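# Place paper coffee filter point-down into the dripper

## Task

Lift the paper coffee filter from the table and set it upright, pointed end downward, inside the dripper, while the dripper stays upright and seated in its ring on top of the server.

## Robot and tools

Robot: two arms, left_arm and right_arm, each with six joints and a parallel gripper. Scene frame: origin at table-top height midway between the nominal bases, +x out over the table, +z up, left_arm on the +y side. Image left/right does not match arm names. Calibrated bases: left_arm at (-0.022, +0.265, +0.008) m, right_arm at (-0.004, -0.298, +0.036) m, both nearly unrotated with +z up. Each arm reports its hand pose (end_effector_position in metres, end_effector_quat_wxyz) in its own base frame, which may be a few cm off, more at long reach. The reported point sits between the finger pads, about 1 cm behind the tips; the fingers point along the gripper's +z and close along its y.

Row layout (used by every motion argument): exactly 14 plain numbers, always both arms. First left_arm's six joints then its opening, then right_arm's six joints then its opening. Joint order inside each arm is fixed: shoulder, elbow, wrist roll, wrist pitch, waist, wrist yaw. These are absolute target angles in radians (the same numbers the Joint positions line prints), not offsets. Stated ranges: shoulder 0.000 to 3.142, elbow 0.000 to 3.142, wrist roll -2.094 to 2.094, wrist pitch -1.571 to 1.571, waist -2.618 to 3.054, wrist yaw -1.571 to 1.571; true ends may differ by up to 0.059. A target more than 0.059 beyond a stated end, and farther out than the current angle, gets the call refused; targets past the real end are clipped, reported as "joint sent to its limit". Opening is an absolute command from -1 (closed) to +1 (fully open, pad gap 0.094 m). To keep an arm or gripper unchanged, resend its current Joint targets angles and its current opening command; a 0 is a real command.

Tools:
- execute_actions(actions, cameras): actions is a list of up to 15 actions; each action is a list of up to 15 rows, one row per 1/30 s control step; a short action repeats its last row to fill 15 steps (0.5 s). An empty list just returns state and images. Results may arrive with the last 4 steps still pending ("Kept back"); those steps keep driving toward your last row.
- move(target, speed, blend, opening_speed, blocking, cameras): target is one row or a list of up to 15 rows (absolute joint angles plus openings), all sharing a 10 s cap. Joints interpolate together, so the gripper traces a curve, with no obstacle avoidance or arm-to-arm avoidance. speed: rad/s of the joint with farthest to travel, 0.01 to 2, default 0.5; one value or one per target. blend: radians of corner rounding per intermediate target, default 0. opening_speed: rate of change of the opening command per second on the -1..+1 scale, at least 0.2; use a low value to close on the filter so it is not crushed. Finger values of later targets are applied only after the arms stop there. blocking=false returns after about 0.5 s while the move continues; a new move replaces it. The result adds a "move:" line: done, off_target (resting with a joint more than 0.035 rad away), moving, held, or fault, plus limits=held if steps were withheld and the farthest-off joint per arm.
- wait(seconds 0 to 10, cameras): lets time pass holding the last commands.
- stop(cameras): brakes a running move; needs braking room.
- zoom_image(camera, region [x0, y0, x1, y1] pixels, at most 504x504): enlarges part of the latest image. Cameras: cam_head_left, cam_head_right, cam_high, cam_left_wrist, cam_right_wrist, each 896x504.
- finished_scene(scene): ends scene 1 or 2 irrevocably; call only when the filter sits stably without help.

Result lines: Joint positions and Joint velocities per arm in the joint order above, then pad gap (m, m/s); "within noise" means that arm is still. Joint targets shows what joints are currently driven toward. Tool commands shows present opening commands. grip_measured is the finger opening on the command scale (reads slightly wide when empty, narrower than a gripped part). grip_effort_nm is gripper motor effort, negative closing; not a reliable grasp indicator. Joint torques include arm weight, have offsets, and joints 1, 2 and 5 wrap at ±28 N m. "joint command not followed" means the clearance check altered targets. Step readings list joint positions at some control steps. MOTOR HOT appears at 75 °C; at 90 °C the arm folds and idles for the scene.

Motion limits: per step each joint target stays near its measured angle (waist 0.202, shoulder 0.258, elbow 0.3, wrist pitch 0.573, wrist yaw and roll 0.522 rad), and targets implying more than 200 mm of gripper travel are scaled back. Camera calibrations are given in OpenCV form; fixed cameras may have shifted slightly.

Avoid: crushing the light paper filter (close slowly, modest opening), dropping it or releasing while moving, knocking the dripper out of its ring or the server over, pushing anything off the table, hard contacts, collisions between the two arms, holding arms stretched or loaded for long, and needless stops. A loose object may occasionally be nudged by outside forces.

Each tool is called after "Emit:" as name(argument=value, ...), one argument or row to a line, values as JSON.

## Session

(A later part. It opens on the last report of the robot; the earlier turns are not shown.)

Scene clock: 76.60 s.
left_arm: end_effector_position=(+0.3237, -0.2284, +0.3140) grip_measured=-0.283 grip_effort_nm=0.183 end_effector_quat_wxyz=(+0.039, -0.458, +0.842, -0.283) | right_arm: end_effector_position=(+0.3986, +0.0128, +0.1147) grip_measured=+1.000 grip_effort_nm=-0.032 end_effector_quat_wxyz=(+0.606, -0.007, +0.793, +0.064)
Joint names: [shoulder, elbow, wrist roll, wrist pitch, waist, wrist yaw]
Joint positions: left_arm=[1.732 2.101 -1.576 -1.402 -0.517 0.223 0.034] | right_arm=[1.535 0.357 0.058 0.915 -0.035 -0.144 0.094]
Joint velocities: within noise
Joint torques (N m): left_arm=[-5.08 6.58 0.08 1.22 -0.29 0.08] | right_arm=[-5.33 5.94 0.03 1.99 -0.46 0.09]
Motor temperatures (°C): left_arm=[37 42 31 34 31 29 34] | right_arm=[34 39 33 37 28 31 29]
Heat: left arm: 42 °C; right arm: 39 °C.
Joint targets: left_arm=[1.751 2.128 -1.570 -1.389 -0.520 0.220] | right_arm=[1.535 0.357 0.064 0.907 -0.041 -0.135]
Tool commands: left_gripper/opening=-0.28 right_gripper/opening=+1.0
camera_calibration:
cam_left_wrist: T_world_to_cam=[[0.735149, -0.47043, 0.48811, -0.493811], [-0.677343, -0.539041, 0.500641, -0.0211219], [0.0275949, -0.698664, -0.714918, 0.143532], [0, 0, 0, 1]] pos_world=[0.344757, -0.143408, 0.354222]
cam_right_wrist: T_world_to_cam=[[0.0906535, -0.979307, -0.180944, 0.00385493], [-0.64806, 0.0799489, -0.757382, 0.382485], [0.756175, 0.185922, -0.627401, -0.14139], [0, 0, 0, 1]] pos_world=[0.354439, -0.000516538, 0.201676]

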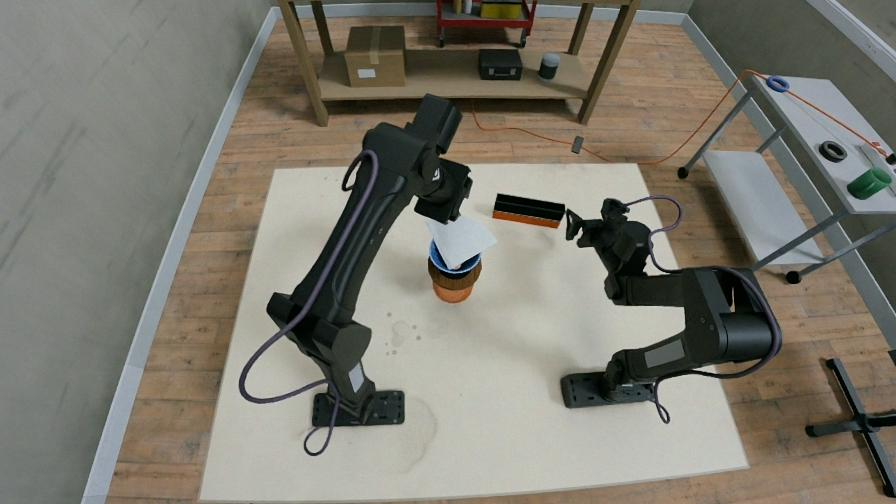

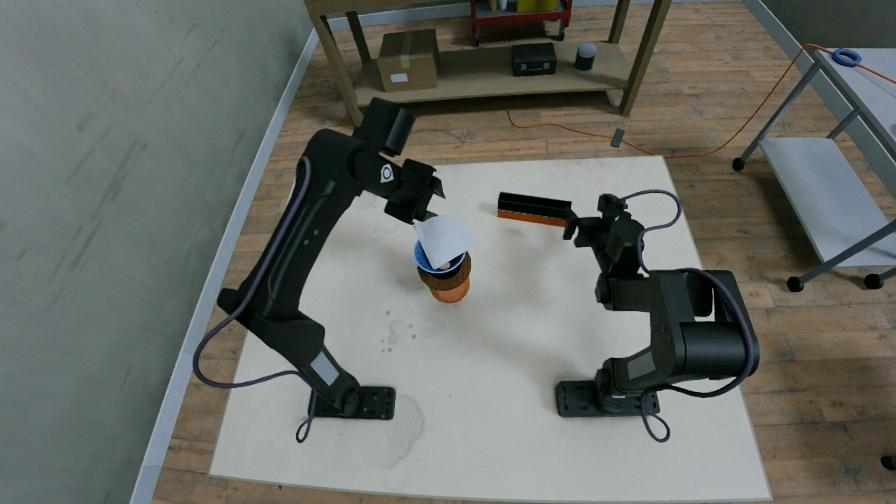

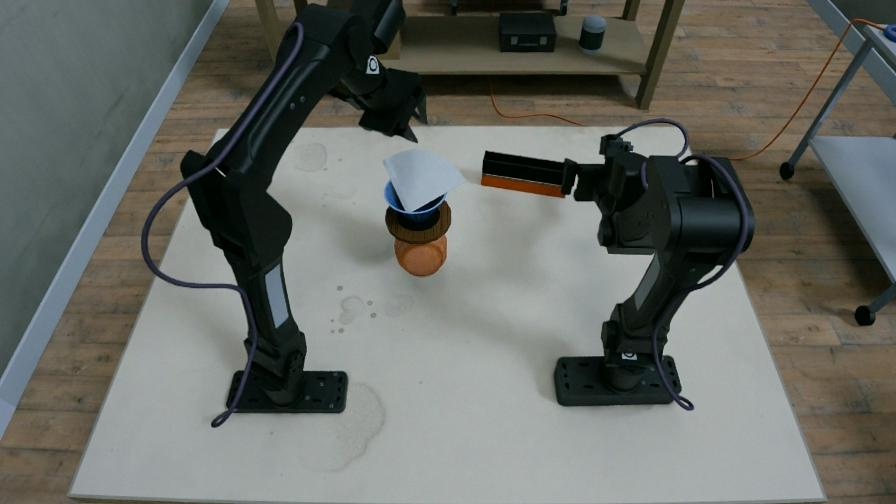

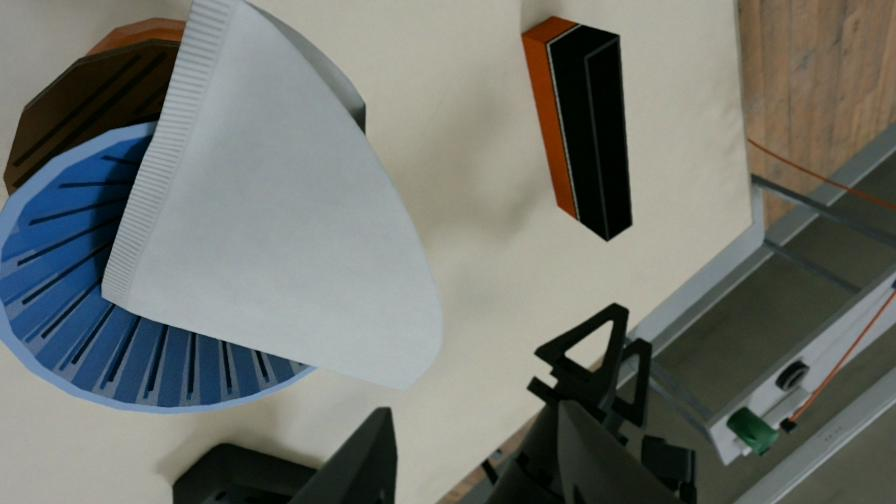

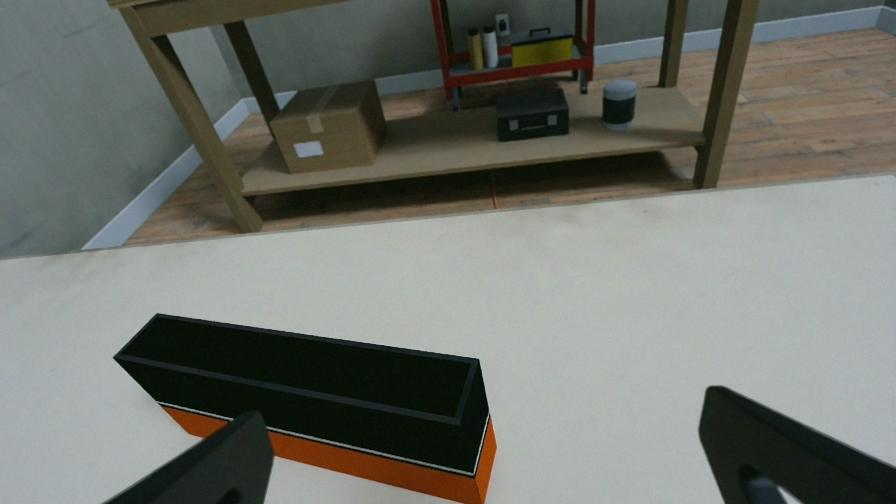

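Emit:
move(
  target=[
    [1.8818,2.2358,-1.57,-1.471,-0.52,0.22,0.28,1.535,0.357,0.064,0.907,-0.041,-0.135,1],
  ],
  speed=0.3,
  cameras=["cam_left_wrist","cam_high","cam_head_right"],
)

Emit:
zoom_image(
  camera="cam_head_right",
  region=[340, 130, 540, 300],
)

Scene clock: 80.27 s.
left_arm: end_effector_position=(+0.3439, -0.2399, +0.2913) grip_measured=+0.277 grip_effort_nm=0.183 end_effector_quat_wxyz=(+0.021, -0.466, +0.848, -0.253) | right_arm: end_effector_position=(+0.3986, +0.0128, +0.1147) grip_measured=+1.000 grip_effort_nm=-0.032 end_effector_quat_wxyz=(+0.606, -0.007, +0.793, +0.064)
Joint names: [shoulder, elbow, wrist roll, wrist pitch, waist, wrist yaw]
Joint positions: left_arm=[1.868 2.209 -1.576 -1.447 -0.517 0.223 0.06] | right_arm=[1.535 0.357 0.058 0.915 -0.035 -0.144 0.094]
Joint velocities: within noise
Joint torques (N m): left_arm=[-6.6 6.69 0.09 0.8 -0.28 0.09] | right_arm=[-5.31 5.94 0.03 1.99 -0.46 0.1]
Motor temperatures (°C): left_arm=[37 42 31 34 31 29 34] | right_arm=[34 39 33 37 28 31 29]
Heat: left arm: 42 °C; right arm: 39 °C.
Joint targets: left_arm=[1.882 2.236 -1.570 -1.471 -0.520 0.220] | right_arm=[1.535 0.357 0.064 0.907 -0.041 -0.135]
move: done
camera_calibration:
cam_left_wrist: T_world_to_cam=[[0.764166, -0.486934, 0.42302, -0.497957], [-0.644747, -0.557581, 0.522881, -0.0244552], [-0.0187407, -0.672308, -0.740034, 0.14836], [0, 0, 0, 1]] pos_world=[0.367535, -0.156364, 0.333224]
Images, in order (width x height): cam_head_right 896x504, cam_high 896x504, cam_left_wrist 896x504.

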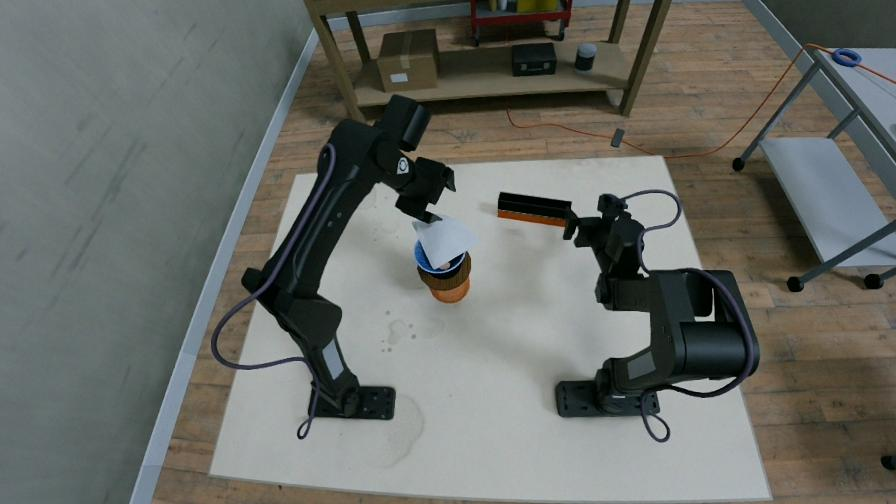

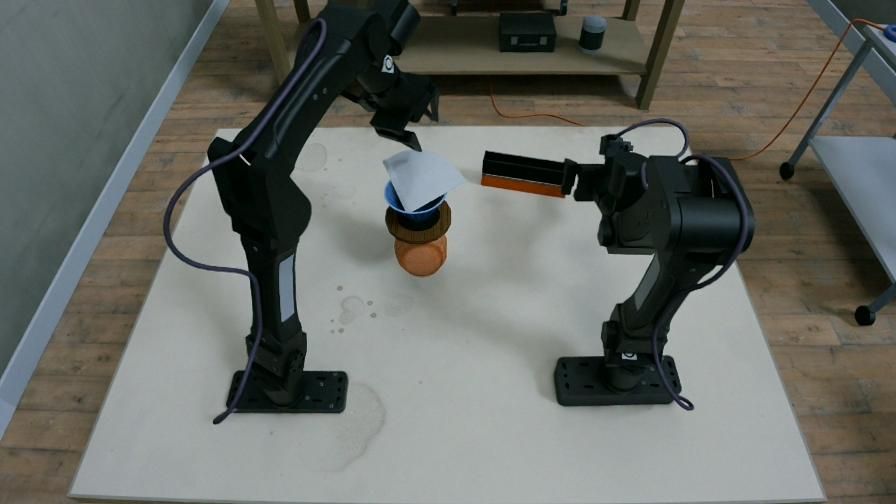

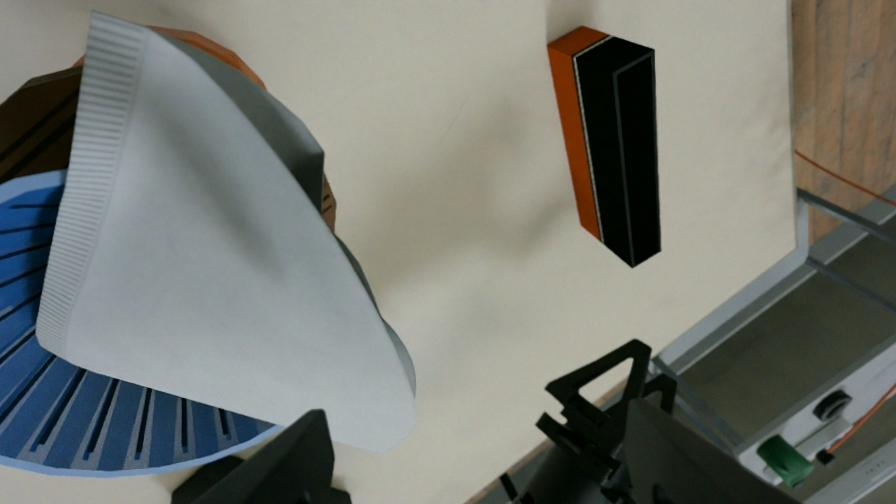

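Scaled by 2.520 from the camera's 896x504 image, which has a finer 1280x720 frame.

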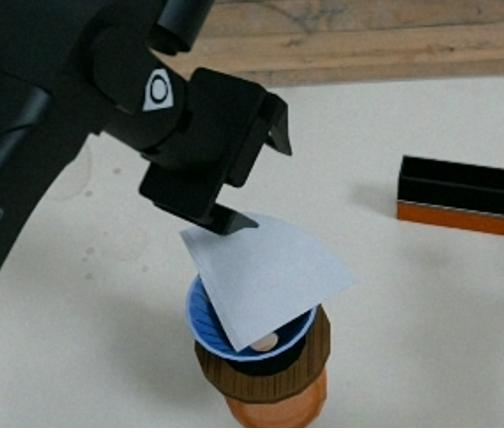

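Emit:
move(
  target=[
    [1.9314,2.1857,-1.57,-1.511,-0.52,0.22,0.28,1.535,0.357,0.064,0.907,-0.041,-0.135,1],
  ],
  speed=0.15,
  cameras=["cam_left_wrist","cam_high","cam_head_right"],
)

Emit:
zoom_image(
  camera="cam_head_right",
  region=[340, 130, 540, 300],
)

Emit:
zoom_image(
  camera="cam_high",
  region=[320, 90, 500, 290],
)

Scene clock: 81.37 s.
left_arm: end_effector_position=(+0.3417, -0.2386, +0.2658) grip_measured=+0.277 grip_effort_nm=0.188 end_effector_quat_wxyz=(-0.004, -0.476, +0.853, -0.212) | right_arm: end_effector_position=(+0.3986, +0.0128, +0.1147) grip_measured=+1.000 grip_effort_nm=-0.032 end_effector_quat_wxyz=(+0.606, -0.007, +0.793, +0.064)
Joint names: [shoulder, elbow, wrist roll, wrist pitch, waist, wrist yaw]
Joint positions: left_arm=[1.915 2.199 -1.576 -1.487 -0.517 0.223 0.06] | right_arm=[1.535 0.357 0.058 0.915 -0.035 -0.144 0.094]
Joint velocities: within noise
Joint torques (N m): left_arm=[-6.72 3.79 0.09 0.67 -0.27 0.08] | right_arm=[-5.35 5.96 0.03 1.99 -0.47 0.1]
Motor temperatures (°C): left_arm=[37 42 31 34 31 29 34] | right_arm=[34 39 33 37 28 31 29]
Heat: left arm: 42 °C; right arm: 39 °C.
Joint targets: left_arm=[1.932 2.186 -1.570 -1.511 -0.520 0.220] | right_arm=[1.535 0.357 0.064 0.907 -0.041 -0.135]
move: done
camera_calibration:
cam_left_wrist: T_world_to_cam=[[0.796049, -0.505069, 0.333485, -0.476314], [-0.599616, -0.583251, 0.547977, -0.0400288], [-0.0822605, -0.636179, -0.767144, 0.16778], [0, 0, 0, 1]] pos_world=[0.368969, -0.15718, 0.30949]
Images, in order (width x height): cam_head_right 896x504, cam_high 896x504, cam_left_wrist 896x504.

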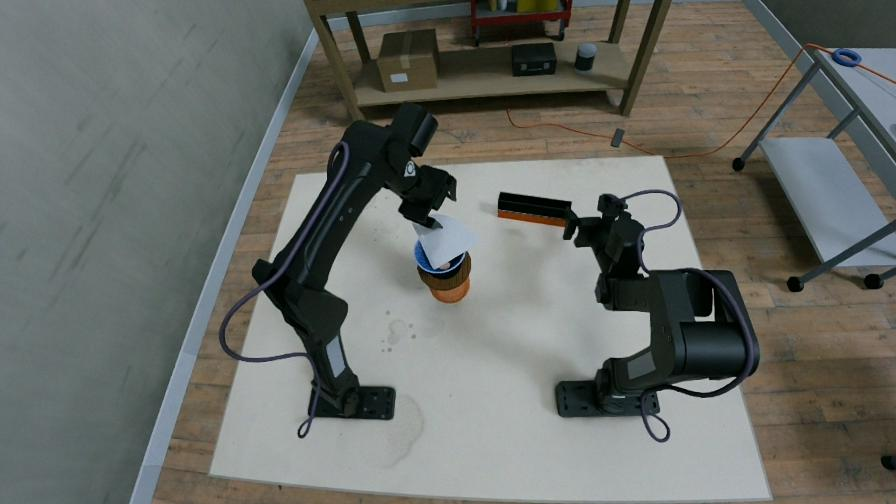

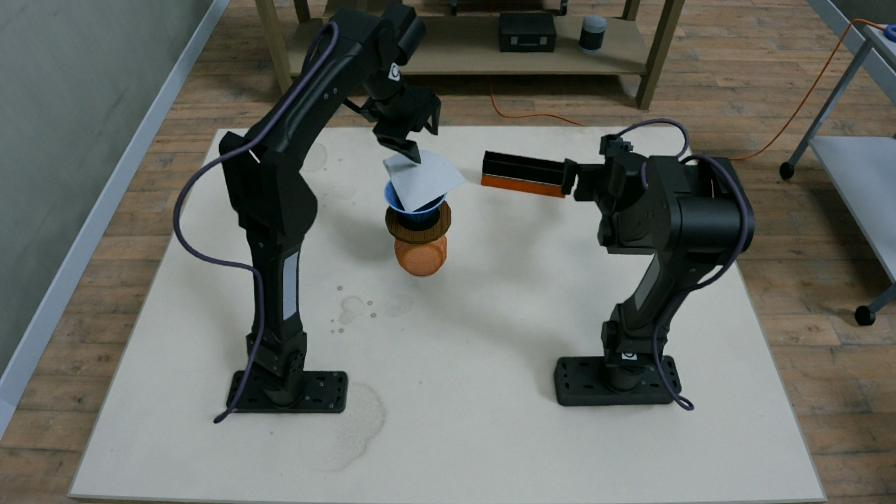

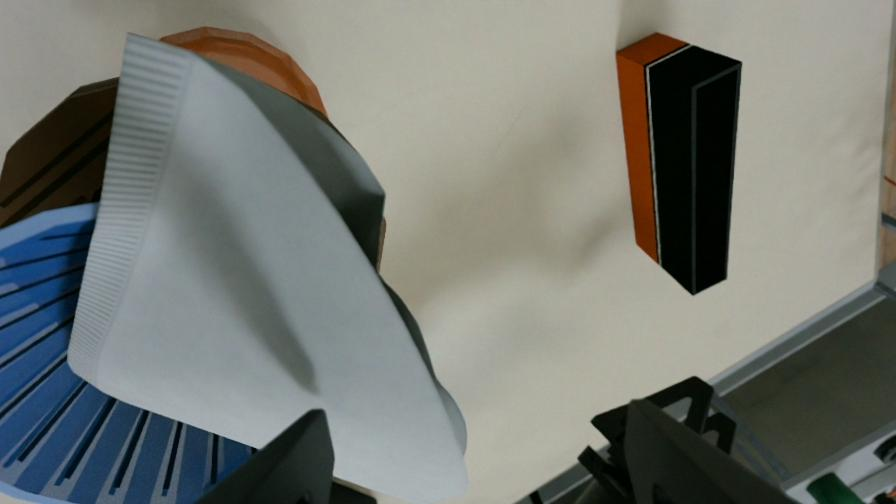

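Scaled by 2.520 from the camera's 896x504 image, which has a finer 1280x720 frame.

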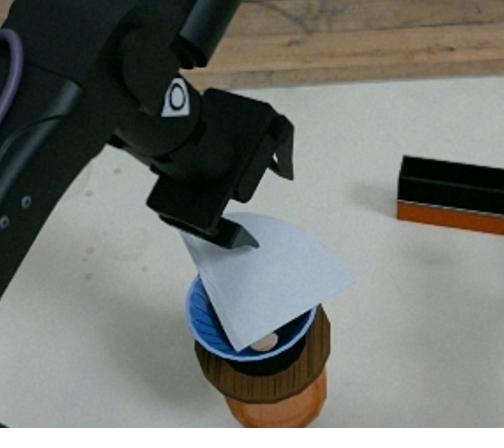

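Scaled by 2.520 from the camera's 896x504 image, which has a finer 1280x720 frame.

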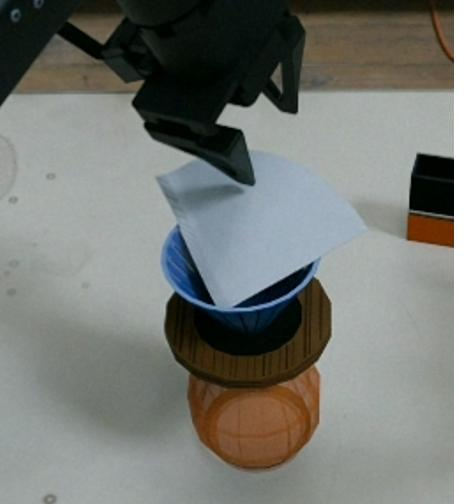

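Emit:
move(
  target=[
    [1.70,2.03,-1.57,-1.462,-0.53,0.22,0.28,1.535,0.357,0.064,0.907,-0.041,-0.135,1],
    [1.5825,1.7207,-1.57,-1.36,-0.545,0.22,-1,1.535,0.357,0.064,0.907,-0.041,-0.135,1],
  ],
  speed=0.3,
  cameras=["cam_left_wrist","cam_high","cam_head_right"],
)

Emit:
zoom_image(
  camera="cam_head_right",
  region=[340, 130, 540, 300],
)

Emit:
zoom_image(
  camera="cam_high",
  region=[320, 90, 500, 290],
)

Scene clock: 85.40 s.
left_arm: end_effector_position=(+0.2751, -0.2095, +0.2409) grip_measured=-0.988 grip_effort_nm=-0.657 end_effector_quat_wxyz=(-0.018, -0.471, +0.861, -0.193) | right_arm: end_effector_position=(+0.3986, +0.0128, +0.1147) grip_measured=+1.000 grip_effort_nm=-0.032 end_effector_quat_wxyz=(+0.606, -0.007, +0.793, +0.064)
Joint names: [shoulder, elbow, wrist roll, wrist pitch, waist, wrist yaw]
Joint positions: left_arm=[1.612 1.736 -1.576 -1.373 -0.539 0.223 0.001] | right_arm=[1.535 0.357 0.058 0.915 -0.035 -0.144 0.094]
Joint velocities: within noise
Joint torques (N m): left_arm=[-7.95 3.9 0.1 0.9 -0.61 0.1] | right_arm=[-5.35 5.96 0.03 1.99 -0.46 0.09]
Motor temperatures (°C): left_arm=[37 41 31 34 31 29 33] | right_arm=[34 39 33 37 28 31 29]
Heat: left arm: 41 °C; right arm: 39 °C.
Joint targets: left_arm=[1.583 1.721 -1.570 -1.360 -0.545 0.220] | right_arm=[1.535 0.357 0.064 0.907 -0.041 -0.135]
move: done
camera_calibration:
cam_left_wrist: T_world_to_cam=[[0.796928, -0.529887, 0.290044, -0.395227], [-0.590647, -0.582845, 0.558058, -0.0541297], [-0.126657, -0.616045, -0.777461, 0.180657], [0, 0, 0, 1]] pos_world=[0.305878, -0.129682, 0.285294]
Images, in order (width x height): cam_head_right 896x504, cam_high 896x504, cam_left_wrist 896x504.

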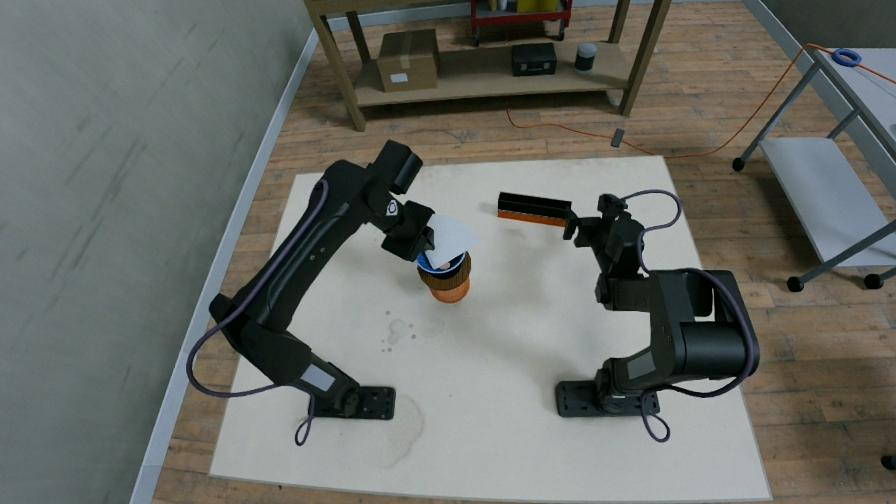

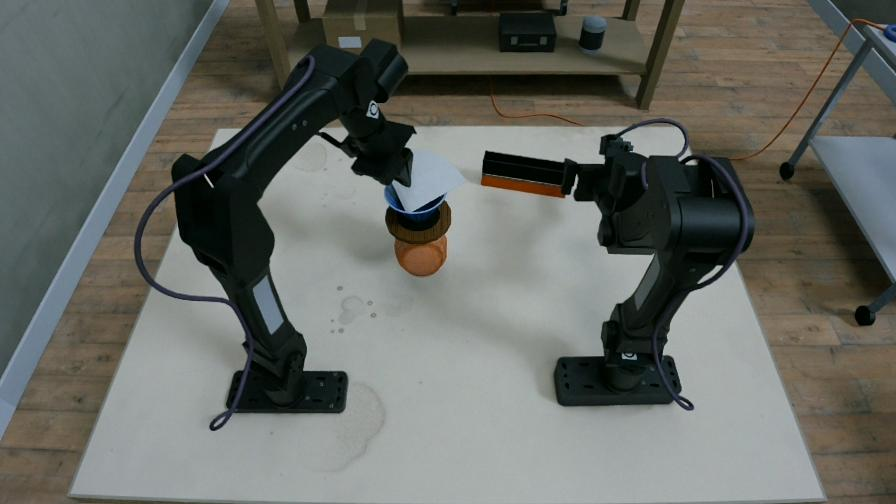

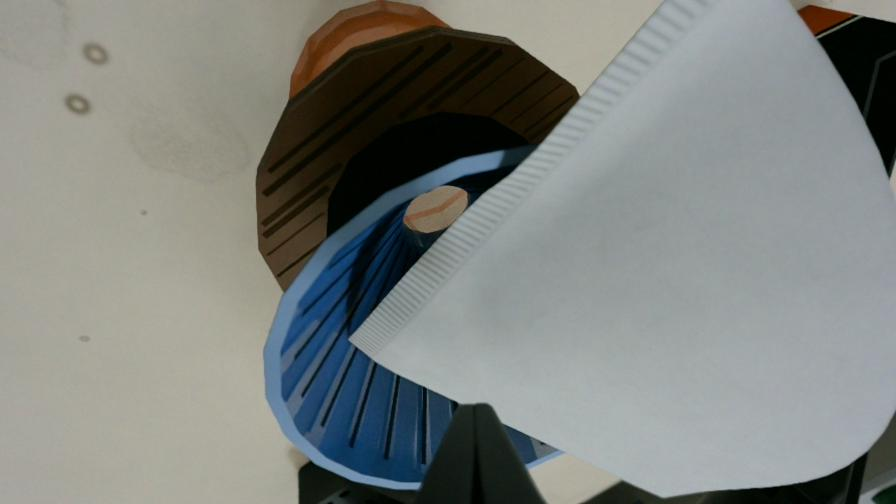

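Scaled by 2.520 from the camera's 896x504 image, which has a finer 1280x720 frame.

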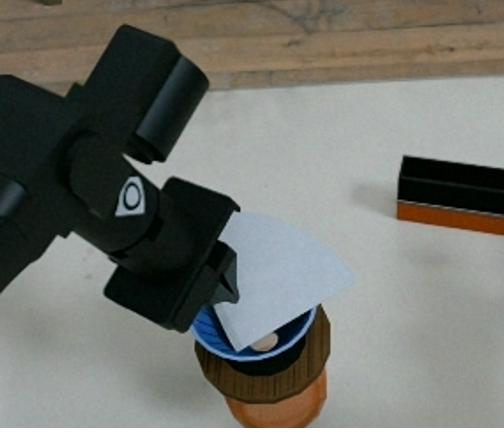

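Scaled by 2.520 from the camera's 896x504 image, which has a finer 1280x720 frame.

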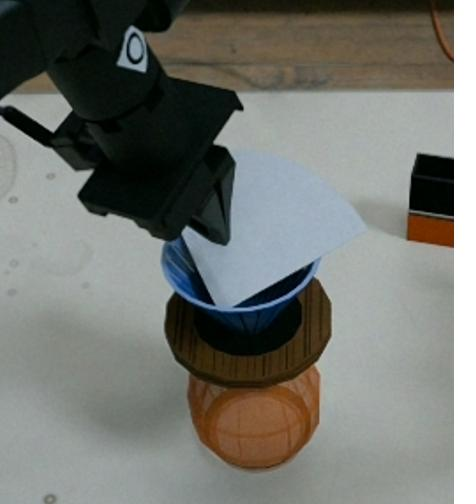

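Emit:
move(
  target=[
    [1.5802,1.5838,-1.57,-1.26,-0.562,0.22,-1,1.535,0.357,0.064,0.907,-0.041,-0.135,1],
  ],
  speed=0.15,
  cameras=["cam_left_wrist","cam_high","cam_head_right"],
)

Emit:
zoom_image(
  camera="cam_head_right",
  region=[340, 130, 540, 300],
)

Emit:
zoom_image(
  camera="cam_high",
  region=[320, 90, 500, 290],
)

Scene clock: 87.43 s.
left_arm: end_effector_position=(+0.2724, -0.2146, +0.2061) grip_measured=-0.988 grip_effort_nm=-0.652 end_effector_quat_wxyz=(-0.028, -0.466, +0.866, -0.178) | right_arm: end_effector_position=(+0.3986, +0.0128, +0.1147) grip_measured=+1.000 grip_effort_nm=-0.037 end_effector_quat_wxyz=(+0.606, -0.007, +0.793, +0.064)
Joint names: [shoulder, elbow, wrist roll, wrist pitch, waist, wrist yaw]
Joint positions: left_arm=[1.609 1.599 -1.576 -1.274 -0.556 0.223 0.001] | right_arm=[1.535 0.357 0.058 0.915 -0.035 -0.144 0.094]
Joint velocities: within noise
Joint torques (N m): left_arm=[-8.02 4.05 0.1 0.86 -0.53 0.09] | right_arm=[-5.35 5.94 0.03 1.99 -0.44 0.09]
Motor temperatures (°C): left_arm=[38 41 31 34 31 29 34] | right_arm=[34 39 33 37 28 31 29]
Heat: left arm: 41 °C; right arm: 39 °C.
Joint targets: left_arm=[1.580 1.584 -1.570 -1.260 -0.562 0.220] | right_arm=[1.535 0.357 0.064 0.907 -0.041 -0.135]
move: done
camera_calibration:
cam_left_wrist: T_world_to_cam=[[0.795983, -0.548197, 0.256691, -0.382505], [-0.583789, -0.583139, 0.564924, -0.042649], [-0.160003, -0.599523, -0.784201, 0.164145], [0, 0, 0, 1]] pos_world=[0.305833, -0.13615, 0.251002]
Images, in order (width x height): cam_head_right 896x504, cam_high 896x504, cam_left_wrist 896x504.

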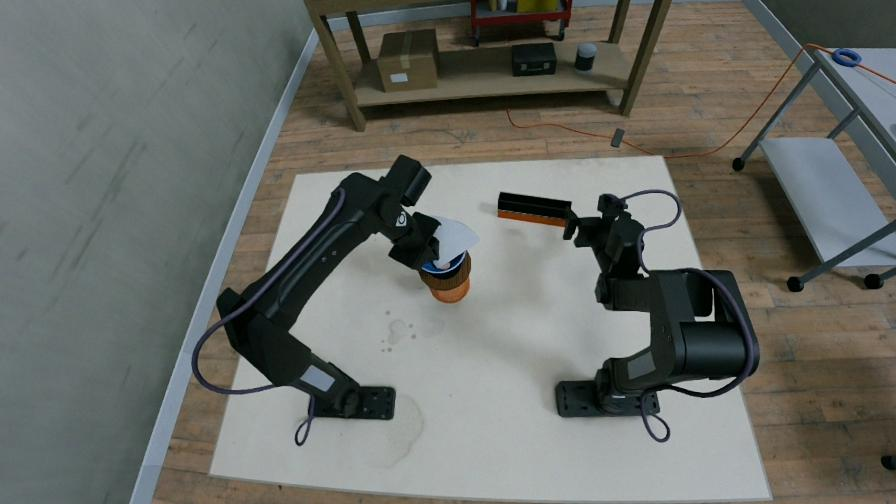

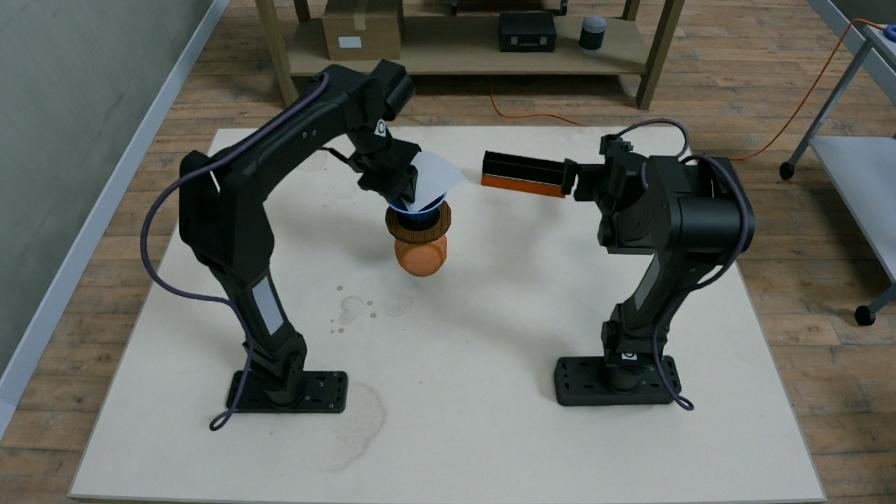

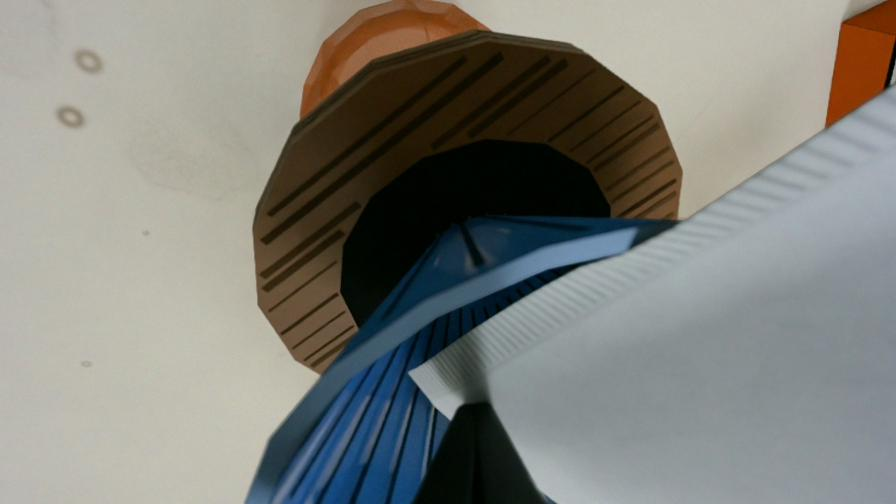

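Scaled by 2.520 from the camera's 896x504 image, which has a finer 1280x720 frame.

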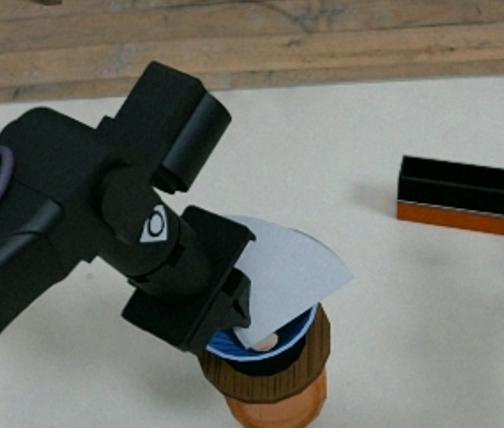

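Scaled by 2.520 from the camera's 896x504 image, which has a finer 1280x720 frame.

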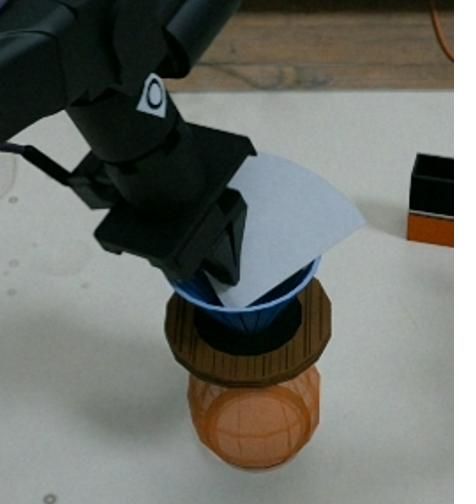

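Emit:
move(
  target=[
    [1.599,1.5267,-1.57,-1.2018,-0.56,0.22,-1,1.535,0.357,0.064,0.907,-0.041,-0.135,1],
    [1.6254,1.499,-1.57,-1.1651,-0.56,0.22,-1,1.535,0.357,0.064,0.907,-0.041,-0.135,1],
  ],
  speed=0.12,
  blend=0.05,
  cameras=["cam_left_wrist","cam_high","cam_head_right"],
)

Emit:
zoom_image(
  camera="cam_head_right",
  region=[340, 130, 540, 300],
)

Emit:
zoom_image(
  camera="cam_high",
  region=[320, 90, 500, 290],
)

Scene clock: 89.03 s.
left_arm: end_effector_position=(+0.2779, -0.2180, +0.1860) grip_measured=-0.988 grip_effort_nm=-0.647 end_effector_quat_wxyz=(-0.025, -0.465, +0.866, -0.183) | right_arm: end_effector_position=(+0.3986, +0.0128, +0.1147) grip_measured=+1.000 grip_effort_nm=-0.032 end_effector_quat_wxyz=(+0.606, -0.007, +0.793, +0.064)
Joint names: [shoulder, elbow, wrist roll, wrist pitch, waist, wrist yaw]
Joint positions: left_arm=[1.609 1.515 -1.576 -1.179 -0.556 0.223 0.001] | right_arm=[1.535 0.357 0.058 0.915 -0.035 -0.144 0.094]
Joint velocities: within noise
Joint torques (N m): left_arm=[-4.81 4.14 0.09 0.88 -0.4 0.09] | right_arm=[-5.33 5.96 0.03 1.99 -0.44 0.09]
Motor temperatures (°C): left_arm=[38 41 31 34 31 29 34] | right_arm=[34 39 33 37 28 31 29]
Heat: left arm: 41 °C; right arm: 39 °C.
Joint targets: left_arm=[1.625 1.499 -1.570 -1.165 -0.560 0.220] | right_arm=[1.535 0.357 0.064 0.907 -0.041 -0.135]
move: done; blend cut to 0.0183 rad at target 1
camera_calibration:
cam_left_wrist: T_world_to_cam=[[0.793608, -0.546721, 0.266988, -0.384532], [-0.588905, -0.57996, 0.562883, -0.0275631], [-0.152898, -0.603939, -0.782227, 0.143884], [0, 0, 0, 1]] pos_world=[0.310935, -0.13932, 0.23073]
Images, in order (width x height): cam_head_right 896x504, cam_high 896x504, cam_left_wrist 896x504.

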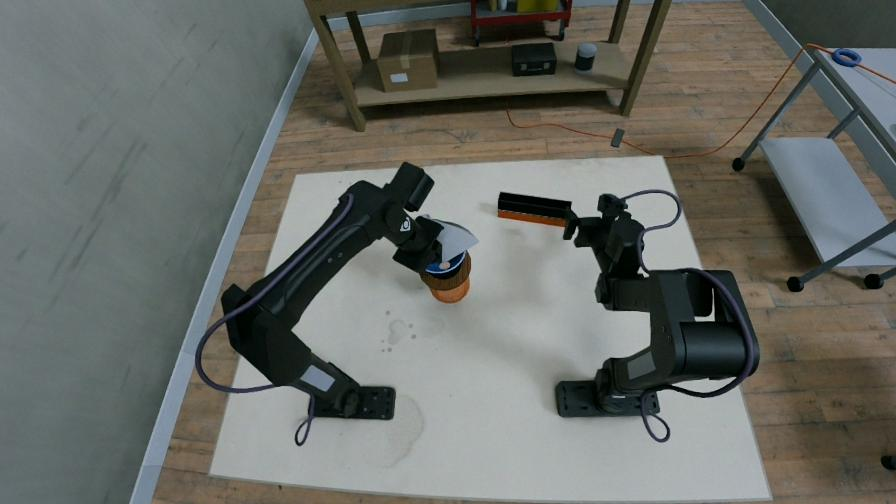

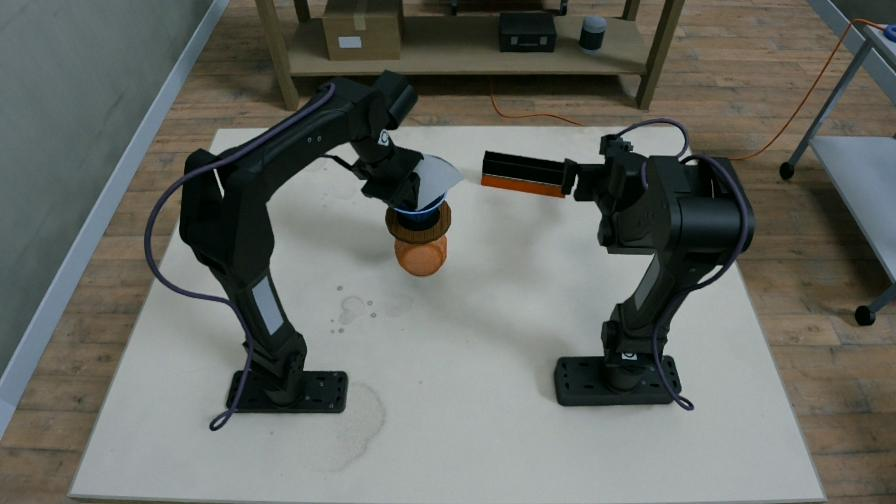

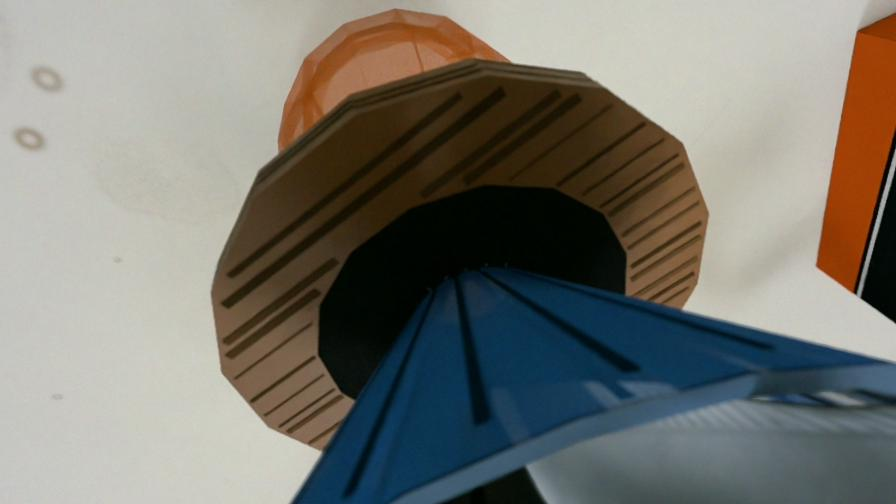

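Scaled by 2.520 from the camera's 896x504 image, which has a finer 1280x720 frame.

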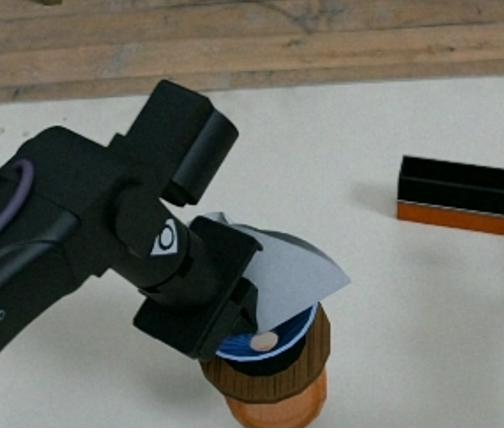

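Scaled by 2.520 from the camera's 896x504 image, which has a finer 1280x720 frame.

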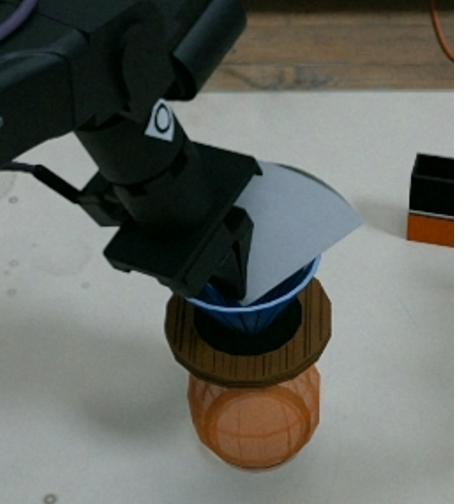

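Emit:
move(
  target=[
    [1.6551,1.4754,-1.57,-1.1293,-0.56,0.22,-1,1.535,0.357,0.064,0.907,-0.041,-0.135,1],
  ],
  speed=0.12,
  cameras=["cam_left_wrist","cam_high","cam_head_right"],
)

Emit:
zoom_image(
  camera="cam_head_right",
  region=[340, 130, 540, 300],
)

Emit:
zoom_image(
  camera="cam_high",
  region=[320, 90, 500, 290],
)

Scene clock: 90.13 s.
left_arm: end_effector_position=(+0.2835, -0.2220, +0.1729) grip_measured=-0.988 grip_effort_nm=-0.647 end_effector_quat_wxyz=(-0.027, -0.466, +0.866, -0.179) | right_arm: end_effector_position=(+0.3986, +0.0128, +0.1147) grip_measured=+1.000 grip_effort_nm=-0.027 end_effector_quat_wxyz=(+0.606, -0.007, +0.793, +0.064)
Joint names: [shoulder, elbow, wrist roll, wrist pitch, waist, wrist yaw]
Joint positions: left_arm=[1.636 1.494 -1.576 -1.139 -0.557 0.223 0.001] | right_arm=[1.535 0.357 0.058 0.915 -0.035 -0.144 0.094]
Joint velocities: within noise
Joint torques (N m): left_arm=[-4.94 3.9 0.07 0.82 -0.34 0.08] | right_arm=[-5.34 5.96 0.04 1.98 -0.43 0.09]
Motor temperatures (°C): left_arm=[38 41 31 34 31 29 34] | right_arm=[34 39 33 37 28 31 29]
Heat: left arm: 41 °C; right arm: 39 °C.
Joint targets: left_arm=[1.655 1.475 -1.570 -1.129 -0.560 0.220] | right_arm=[1.535 0.357 0.064 0.907 -0.041 -0.135]
move: done
camera_calibration:
cam_left_wrist: T_world_to_cam=[[0.794854, -0.548796, 0.2589, -0.38704], [-0.585553, -0.581787, 0.564492, -0.0208273], [-0.159166, -0.600289, -0.783785, 0.13496], [0, 0, 0, 1]] pos_world=[0.316926, -0.143509, 0.217741]
Images, in order (width x height): cam_head_right 896x504, cam_high 896x504, cam_left_wrist 896x504.

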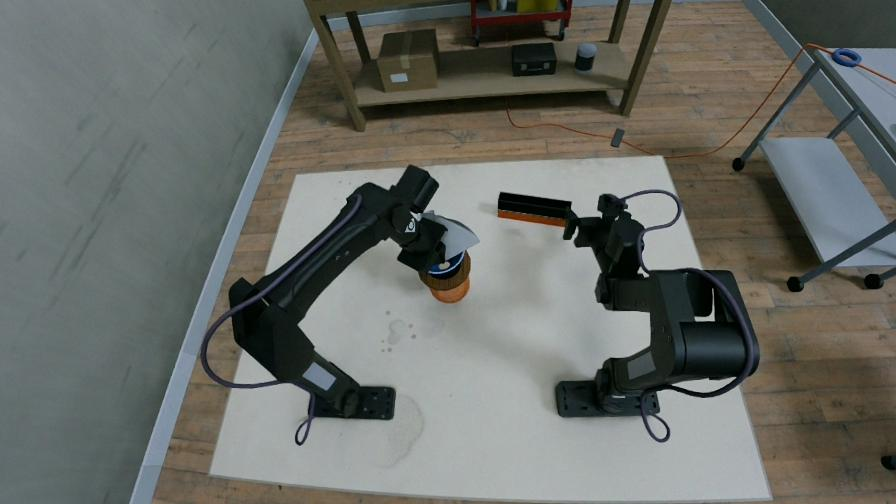

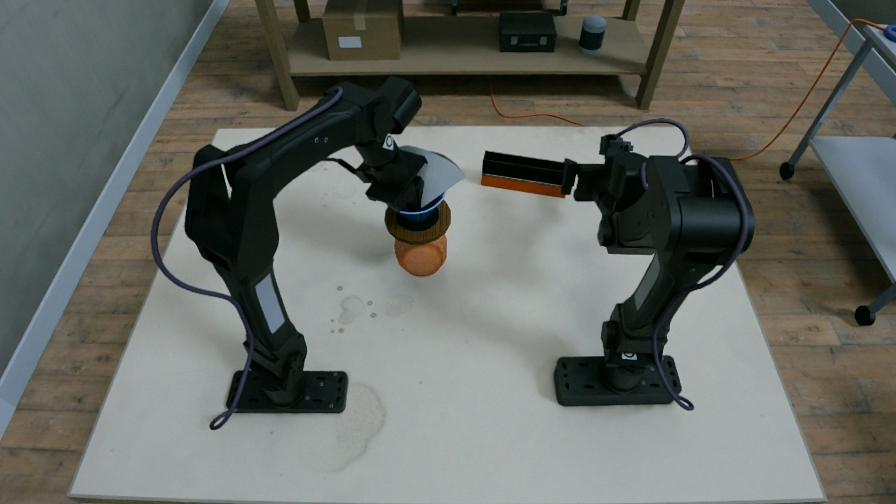

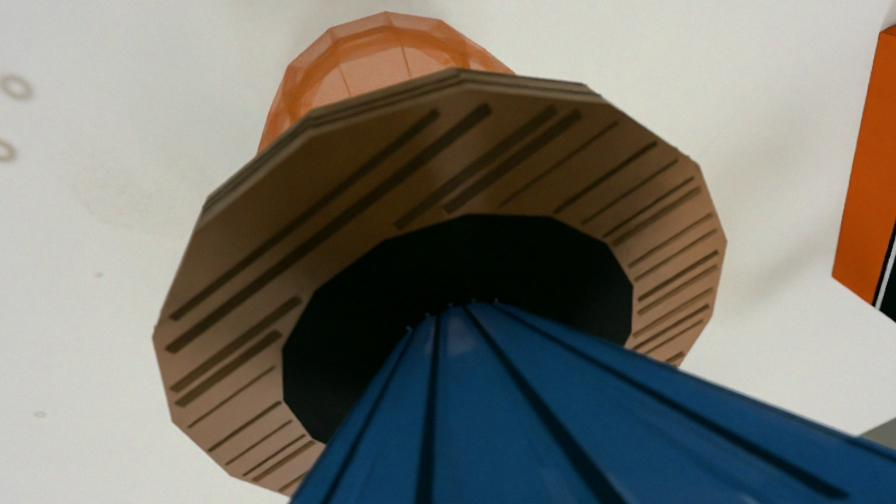

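Scaled by 2.520 from the camera's 896x504 image, which has a finer 1280x720 frame.

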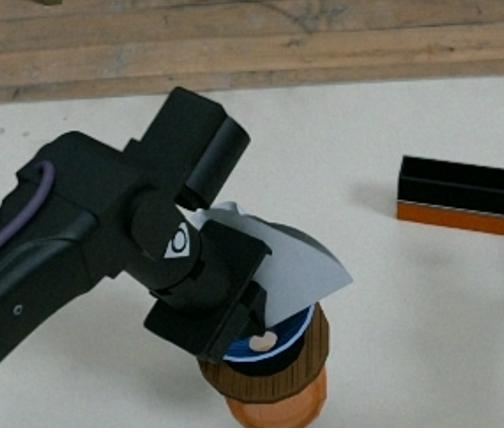

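Scaled by 2.520 from the camera's 896x504 image, which has a finer 1280x720 frame.

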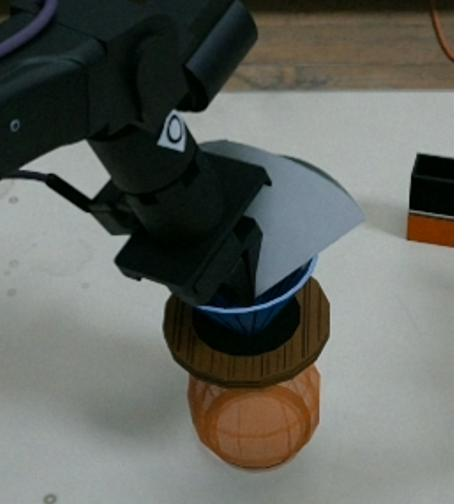

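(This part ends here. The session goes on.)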